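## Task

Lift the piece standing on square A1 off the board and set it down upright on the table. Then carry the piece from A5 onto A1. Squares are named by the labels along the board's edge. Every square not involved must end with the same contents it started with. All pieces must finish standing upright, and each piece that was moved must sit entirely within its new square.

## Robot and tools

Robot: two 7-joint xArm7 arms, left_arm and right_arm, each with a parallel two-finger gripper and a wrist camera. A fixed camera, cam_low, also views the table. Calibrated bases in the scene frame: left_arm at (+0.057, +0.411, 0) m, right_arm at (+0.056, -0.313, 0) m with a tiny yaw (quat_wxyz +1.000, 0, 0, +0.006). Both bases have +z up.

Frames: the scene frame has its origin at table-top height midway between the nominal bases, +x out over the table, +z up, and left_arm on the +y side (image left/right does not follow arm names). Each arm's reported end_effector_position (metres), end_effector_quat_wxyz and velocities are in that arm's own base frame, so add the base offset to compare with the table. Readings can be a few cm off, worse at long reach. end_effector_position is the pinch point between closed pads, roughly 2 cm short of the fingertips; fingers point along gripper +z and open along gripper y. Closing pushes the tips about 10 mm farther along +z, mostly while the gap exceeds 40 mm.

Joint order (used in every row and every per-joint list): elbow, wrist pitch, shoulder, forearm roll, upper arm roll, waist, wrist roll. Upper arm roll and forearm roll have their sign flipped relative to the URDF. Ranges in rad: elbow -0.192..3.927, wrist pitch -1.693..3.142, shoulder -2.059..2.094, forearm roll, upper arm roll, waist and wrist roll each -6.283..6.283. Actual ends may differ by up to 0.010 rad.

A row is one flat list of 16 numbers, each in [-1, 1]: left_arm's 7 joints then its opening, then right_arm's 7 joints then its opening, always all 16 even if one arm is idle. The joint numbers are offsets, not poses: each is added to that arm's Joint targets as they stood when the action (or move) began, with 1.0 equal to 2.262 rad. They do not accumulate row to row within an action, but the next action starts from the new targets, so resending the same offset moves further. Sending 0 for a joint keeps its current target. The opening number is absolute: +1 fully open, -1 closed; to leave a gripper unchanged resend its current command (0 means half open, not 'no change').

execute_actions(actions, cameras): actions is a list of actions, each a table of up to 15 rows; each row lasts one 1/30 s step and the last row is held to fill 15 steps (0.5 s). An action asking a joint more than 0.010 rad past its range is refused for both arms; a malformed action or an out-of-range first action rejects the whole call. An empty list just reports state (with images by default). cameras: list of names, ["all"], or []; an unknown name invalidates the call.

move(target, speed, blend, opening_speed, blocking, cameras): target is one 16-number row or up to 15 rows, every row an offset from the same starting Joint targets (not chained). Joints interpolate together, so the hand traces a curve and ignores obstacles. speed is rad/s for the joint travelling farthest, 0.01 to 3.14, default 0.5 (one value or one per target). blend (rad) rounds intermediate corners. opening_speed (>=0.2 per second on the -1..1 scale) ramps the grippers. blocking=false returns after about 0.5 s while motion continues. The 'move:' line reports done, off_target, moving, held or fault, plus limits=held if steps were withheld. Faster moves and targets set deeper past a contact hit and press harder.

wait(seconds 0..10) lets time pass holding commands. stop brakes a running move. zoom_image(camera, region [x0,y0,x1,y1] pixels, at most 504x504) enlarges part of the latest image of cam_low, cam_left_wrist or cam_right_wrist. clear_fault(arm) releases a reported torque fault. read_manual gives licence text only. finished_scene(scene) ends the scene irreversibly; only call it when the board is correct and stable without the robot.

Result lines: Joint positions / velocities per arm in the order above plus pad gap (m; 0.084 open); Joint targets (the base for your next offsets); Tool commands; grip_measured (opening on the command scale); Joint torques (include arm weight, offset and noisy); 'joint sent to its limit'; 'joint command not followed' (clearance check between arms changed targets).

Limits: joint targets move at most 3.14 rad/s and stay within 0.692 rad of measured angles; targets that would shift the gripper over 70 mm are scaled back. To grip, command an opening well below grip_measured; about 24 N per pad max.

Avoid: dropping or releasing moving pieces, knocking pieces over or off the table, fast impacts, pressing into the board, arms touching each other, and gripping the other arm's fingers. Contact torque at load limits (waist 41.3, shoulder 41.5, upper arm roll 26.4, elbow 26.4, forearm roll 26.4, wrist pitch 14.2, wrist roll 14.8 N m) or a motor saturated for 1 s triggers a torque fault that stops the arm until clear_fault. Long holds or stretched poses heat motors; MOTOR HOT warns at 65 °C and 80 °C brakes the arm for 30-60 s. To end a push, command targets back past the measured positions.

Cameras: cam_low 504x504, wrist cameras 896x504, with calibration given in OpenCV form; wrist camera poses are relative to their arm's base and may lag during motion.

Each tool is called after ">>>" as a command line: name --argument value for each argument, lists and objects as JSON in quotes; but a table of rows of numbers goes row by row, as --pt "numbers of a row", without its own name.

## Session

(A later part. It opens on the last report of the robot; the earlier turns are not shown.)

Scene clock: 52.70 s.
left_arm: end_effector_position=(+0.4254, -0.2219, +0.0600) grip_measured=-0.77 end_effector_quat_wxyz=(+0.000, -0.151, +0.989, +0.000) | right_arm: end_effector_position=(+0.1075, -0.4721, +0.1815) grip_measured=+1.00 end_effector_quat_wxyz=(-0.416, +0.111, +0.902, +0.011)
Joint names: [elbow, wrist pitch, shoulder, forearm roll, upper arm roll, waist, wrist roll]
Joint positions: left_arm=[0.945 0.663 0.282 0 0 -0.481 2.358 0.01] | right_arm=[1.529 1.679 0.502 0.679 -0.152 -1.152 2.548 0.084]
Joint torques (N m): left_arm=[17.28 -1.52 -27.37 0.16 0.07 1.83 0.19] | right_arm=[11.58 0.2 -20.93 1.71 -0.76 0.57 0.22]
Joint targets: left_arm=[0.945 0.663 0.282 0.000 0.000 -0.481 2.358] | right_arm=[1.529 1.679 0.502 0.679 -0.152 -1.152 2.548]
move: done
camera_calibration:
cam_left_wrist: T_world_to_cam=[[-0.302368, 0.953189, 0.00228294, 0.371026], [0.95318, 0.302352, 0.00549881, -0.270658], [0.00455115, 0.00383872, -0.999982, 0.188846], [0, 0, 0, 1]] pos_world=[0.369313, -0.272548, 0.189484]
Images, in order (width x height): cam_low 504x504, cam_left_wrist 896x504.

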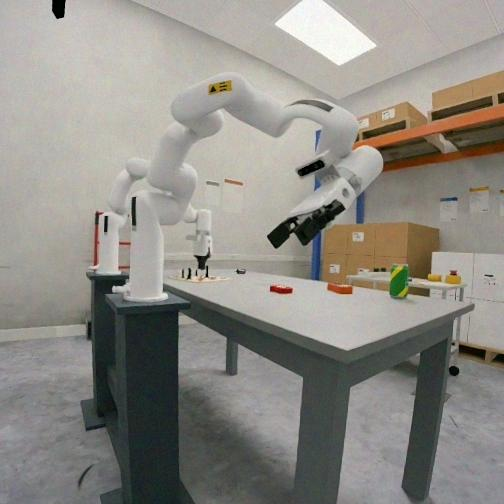

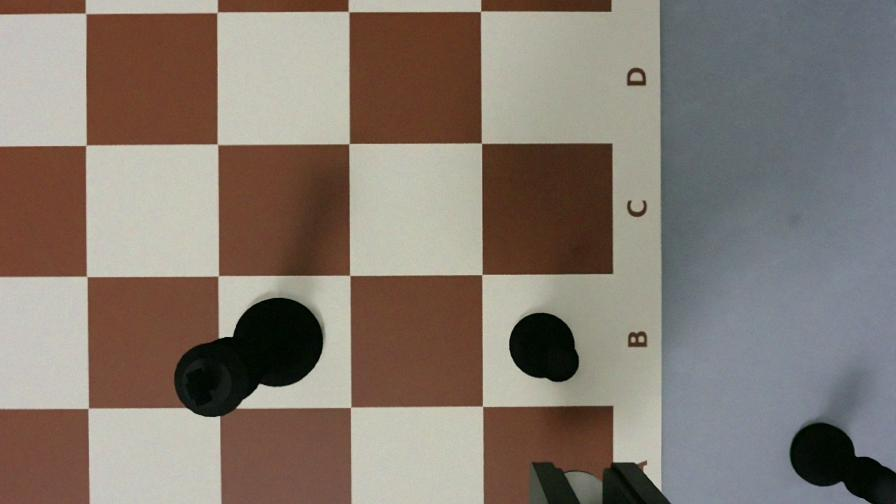

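>>> move --target '[-0.0036,-0.0292,0.0256,0,0,0,0,-0.9,0,0,0,0,0,0,0,1]' --speed 0.08

>>> move --target '[0,-0.0009,0.0009,0,0,0,0,-0.9,0,0,0,0,0,0,0,1]' --speed 0.05

Scene clock: 54.60 s.
left_arm: end_effector_position=(+0.4254, -0.2219, +0.0344) grip_measured=-0.77 end_effector_quat_wxyz=(+0.000, -0.151, +0.989, +0.000) | right_arm: end_effector_position=(+0.1075, -0.4721, +0.1815) grip_measured=+1.00 end_effector_quat_wxyz=(-0.416, +0.111, +0.902, +0.011)
Joint names: [elbow, wrist pitch, shoulder, forearm roll, upper arm roll, waist, wrist roll]
Joint positions: left_arm=[0.937 0.597 0.34 0 0 -0.481 2.358 0.01] | right_arm=[1.529 1.679 0.502 0.679 -0.152 -1.152 2.548 0.084]
Joint torques (N m): left_arm=[16.2 -1.45 -28.07 0.16 0.04 1.74 0.1] | right_arm=[11.5 0.22 -20.94 1.66 -0.74 0.66 0.3]
Joint targets: left_arm=[0.937 0.597 0.340 0.000 0.000 -0.481 2.358] | right_arm=[1.529 1.679 0.502 0.679 -0.152 -1.152 2.548]
move: done
camera_calibration:
cam_left_wrist: T_world_to_cam=[[-0.302368, 0.953188, 0.00231318, 0.371079], [0.953181, 0.302353, 0.0054035, -0.270502], [0.00445116, 0.00383872, -0.999983, 0.163384], [0, 0, 0, 1]] pos_world=[0.369313, -0.272548, 0.163984]
cam_right_wrist: T_world_to_cam=[[0.202047, 0.978284, -0.0462425, 0.480738], [0.625931, -0.165301, -0.762159, 0.0620603], [-0.753251, 0.125047, -0.645737, 0.387108], [0, 0, 0, 1]] pos_world=[0.155613, -0.508446, 0.3195]

Scene clock: 55.30 s.
left_arm: end_effector_position=(+0.4254, -0.2219, +0.0336) grip_measured=-0.77 end_effector_quat_wxyz=(+0.000, -0.151, +0.989, +0.000) | right_arm: end_effector_position=(+0.1075, -0.4721, +0.1815) grip_measured=+1.00 end_effector_quat_wxyz=(-0.416, +0.111, +0.902, +0.011)
Joint names: [elbow, wrist pitch, shoulder, forearm roll, upper arm roll, waist, wrist roll]
Joint positions: left_arm=[0.937 0.595 0.342 0 0 -0.481 2.358 0.01] | right_arm=[1.529 1.679 0.502 0.679 -0.152 -1.152 2.548 0.084]
Joint torques (N m): left_arm=[16.46 -1.46 -27.76 0.22 0.09 1.49 0.03] | right_arm=[11.68 0.23 -20.85 1.65 -0.74 0.47 0.28]
Joint targets: left_arm=[0.937 0.595 0.342 0.000 0.000 -0.481 2.358] | right_arm=[1.529 1.679 0.502 0.679 -0.152 -1.152 2.548]
move: done
camera_calibration:
cam_left_wrist: T_world_to_cam=[[-0.302368, 0.953188, 0.00231318, 0.371081], [0.953181, 0.302353, 0.0054035, -0.270498], [0.00445116, 0.00383872, -0.999983, 0.162584], [0, 0, 0, 1]] pos_world=[0.369313, -0.272548, 0.163184]
cam_right_wrist: T_world_to_cam=[[0.202047, 0.978284, -0.0462425, 0.480738], [0.625931, -0.165301, -0.762159, 0.0620603], [-0.753251, 0.125047, -0.645737, 0.387108], [0, 0, 0, 1]] pos_world=[0.155613, -0.508446, 0.3195]

>>> move --target '[0,-0.0009,0.0009,0,0,0,0,-0.9,0,0,0,0,0,0,0,1]' --speed 0.05

Scene clock: 56.43 s.
left_arm: end_effector_position=(+0.4255, -0.2220, +0.0328) grip_measured=-0.77 end_effector_quat_wxyz=(+0.000, -0.151, +0.989, +0.000) | right_arm: end_effector_position=(+0.1075, -0.4721, +0.1815) grip_measured=+1.00 end_effector_quat_wxyz=(-0.416, +0.111, +0.902, +0.011)
Joint names: [elbow, wrist pitch, shoulder, forearm roll, upper arm roll, waist, wrist roll]
Joint positions: left_arm=[0.937 0.593 0.344 0 0 -0.481 2.358 0.01] | right_arm=[1.529 1.679 0.502 0.679 -0.152 -1.152 2.548 0.084]
Joint torques (N m): left_arm=[14.54 -1.59 -22.43 0.33 -0.17 1.39 0.06] | right_arm=[11.67 0.15 -21.02 1.68 -0.71 0.58 0.2]
Joint targets: left_arm=[0.937 0.593 0.344 0.000 0.000 -0.481 2.358] | right_arm=[1.529 1.679 0.502 0.679 -0.152 -1.152 2.548]
move: done
camera_calibration:
cam_left_wrist: T_world_to_cam=[[-0.302368, 0.953188, 0.00228294, 0.371088], [0.95318, 0.302353, 0.00549881, -0.270509], [0.00455115, 0.00383872, -0.999982, 0.161747], [0, 0, 0, 1]] pos_world=[0.369313, -0.272548, 0.162384]
cam_right_wrist: T_world_to_cam=[[0.202047, 0.978284, -0.0462425, 0.480738], [0.625931, -0.165301, -0.762159, 0.0620603], [-0.753251, 0.125047, -0.645737, 0.387108], [0, 0, 0, 1]] pos_world=[0.155613, -0.508446, 0.3195]

Contact. Release and lift.

>>> move --target '[0,0,0,0,0,0,0,-0.1,0,0,0,0,0,0,0,1]' --opening_speed 0.5

>>> move --pt "0.0036 0.0310 -0.0274 0 0 0 0 -0.1 0 0 0 0 0 0 0 1" --pt "0.0275 0.1141 -0.0865 0 0 0 0 -0.1 0 0 0 0 0 0 0 1" --speed '[0.15,0.3]' --cameras '["cam_left_wrist","cam_low"]'

>>> zoom_image --camera "cam_low" --region '[165, 240, 235, 290]'

Scene clock: 59.10 s.
left_arm: end_effector_position=(+0.4254, -0.2220, +0.0328) grip_measured=-0.11 end_effector_quat_wxyz=(+0.000, -0.151, +0.989, +0.000) | right_arm: end_effector_position=(+0.1075, -0.4721, +0.1815) grip_measured=+1.00 end_effector_quat_wxyz=(-0.416, +0.111, +0.902, +0.011)
Joint names: [elbow, wrist pitch, shoulder, forearm roll, upper arm roll, waist, wrist roll]
Joint positions: left_arm=[0.937 0.593 0.344 0 0 -0.481 2.358 0.039] | right_arm=[1.529 1.679 0.502 0.679 -0.152 -1.152 2.548 0.084]
Joint torques (N m): left_arm=[17.27 -1.16 -30.29 0.2 -0.19 1.33 -0.08] | right_arm=[11.65 0.17 -20.94 1.7 -0.77 0.7 0.21]
Joint targets: left_arm=[0.937 0.593 0.344 0.000 0.000 -0.481 2.358] | right_arm=[1.529 1.679 0.502 0.679 -0.152 -1.152 2.548]
move: done
camera_calibration:
cam_left_wrist: T_world_to_cam=[[-0.302368, 0.953188, 0.00231318, 0.371083], [0.953181, 0.302353, 0.0054035, -0.270493], [0.00445116, 0.00383872, -0.999983, 0.161684], [0, 0, 0, 1]] pos_world=[0.369313, -0.272548, 0.162284]
cam_right_wrist: T_world_to_cam=[[0.202047, 0.978284, -0.0462425, 0.480738], [0.625931, -0.165301, -0.762159, 0.0620603], [-0.753251, 0.125047, -0.645737, 0.387108], [0, 0, 0, 1]] pos_world=[0.155613, -0.508446, 0.3195]

Scene clock: 60.63 s.
left_arm: end_effector_position=(+0.4253, -0.2219, +0.1298) grip_measured=-0.11 end_effector_quat_wxyz=(+0.000, -0.151, +0.989, +0.000) | right_arm: end_effector_position=(+0.1075, -0.4721, +0.1815) grip_measured=+1.00 end_effector_quat_wxyz=(-0.416, +0.111, +0.902, +0.011)
Joint names: [elbow, wrist pitch, shoulder, forearm roll, upper arm roll, waist, wrist roll]
Joint positions: left_arm=[0.999 0.851 0.149 0 0 -0.481 2.358 0.039] | right_arm=[1.529 1.679 0.502 0.679 -0.152 -1.152 2.548 0.084]
Joint torques (N m): left_arm=[19.99 -1.03 -28.37 0.1 -0.22 0.97 -0.17] | right_arm=[11.54 0.22 -20.88 1.7 -0.73 0.64 0.26]
Joint targets: left_arm=[0.999 0.851 0.149 0.000 0.000 -0.481 2.358] | right_arm=[1.529 1.679 0.502 0.679 -0.152 -1.152 2.548]
move: done
camera_calibration:
cam_left_wrist: T_world_to_cam=[[-0.302249, 0.953225, 0.00259542, 0.370721], [0.95322, 0.302233, 0.00517729, -0.27091], [0.0041507, 0.00403884, -0.999983, 0.258849], [0, 0, 0, 1]] pos_world=[0.369213, -0.272548, 0.259285]
Images, in order (width x height): cam_low 504x504, cam_left_wrist 896x504.

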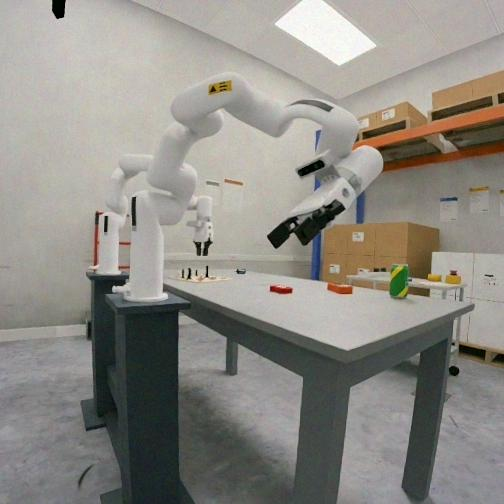

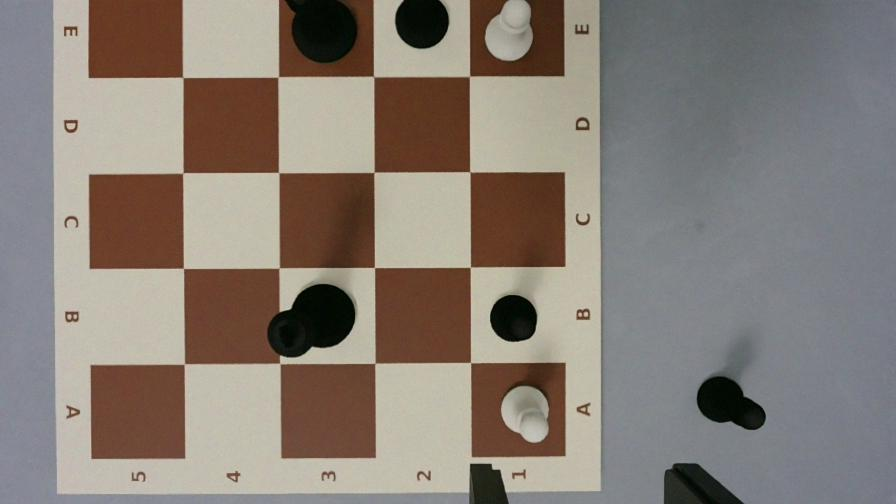

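Scaled by 7.200 from the camera's 504x504 image, which has a finer 720x720 frame.

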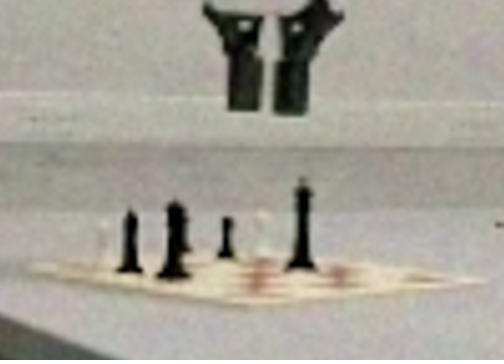

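>>> finished_scene --scene 2

The scene is finished: the task was done.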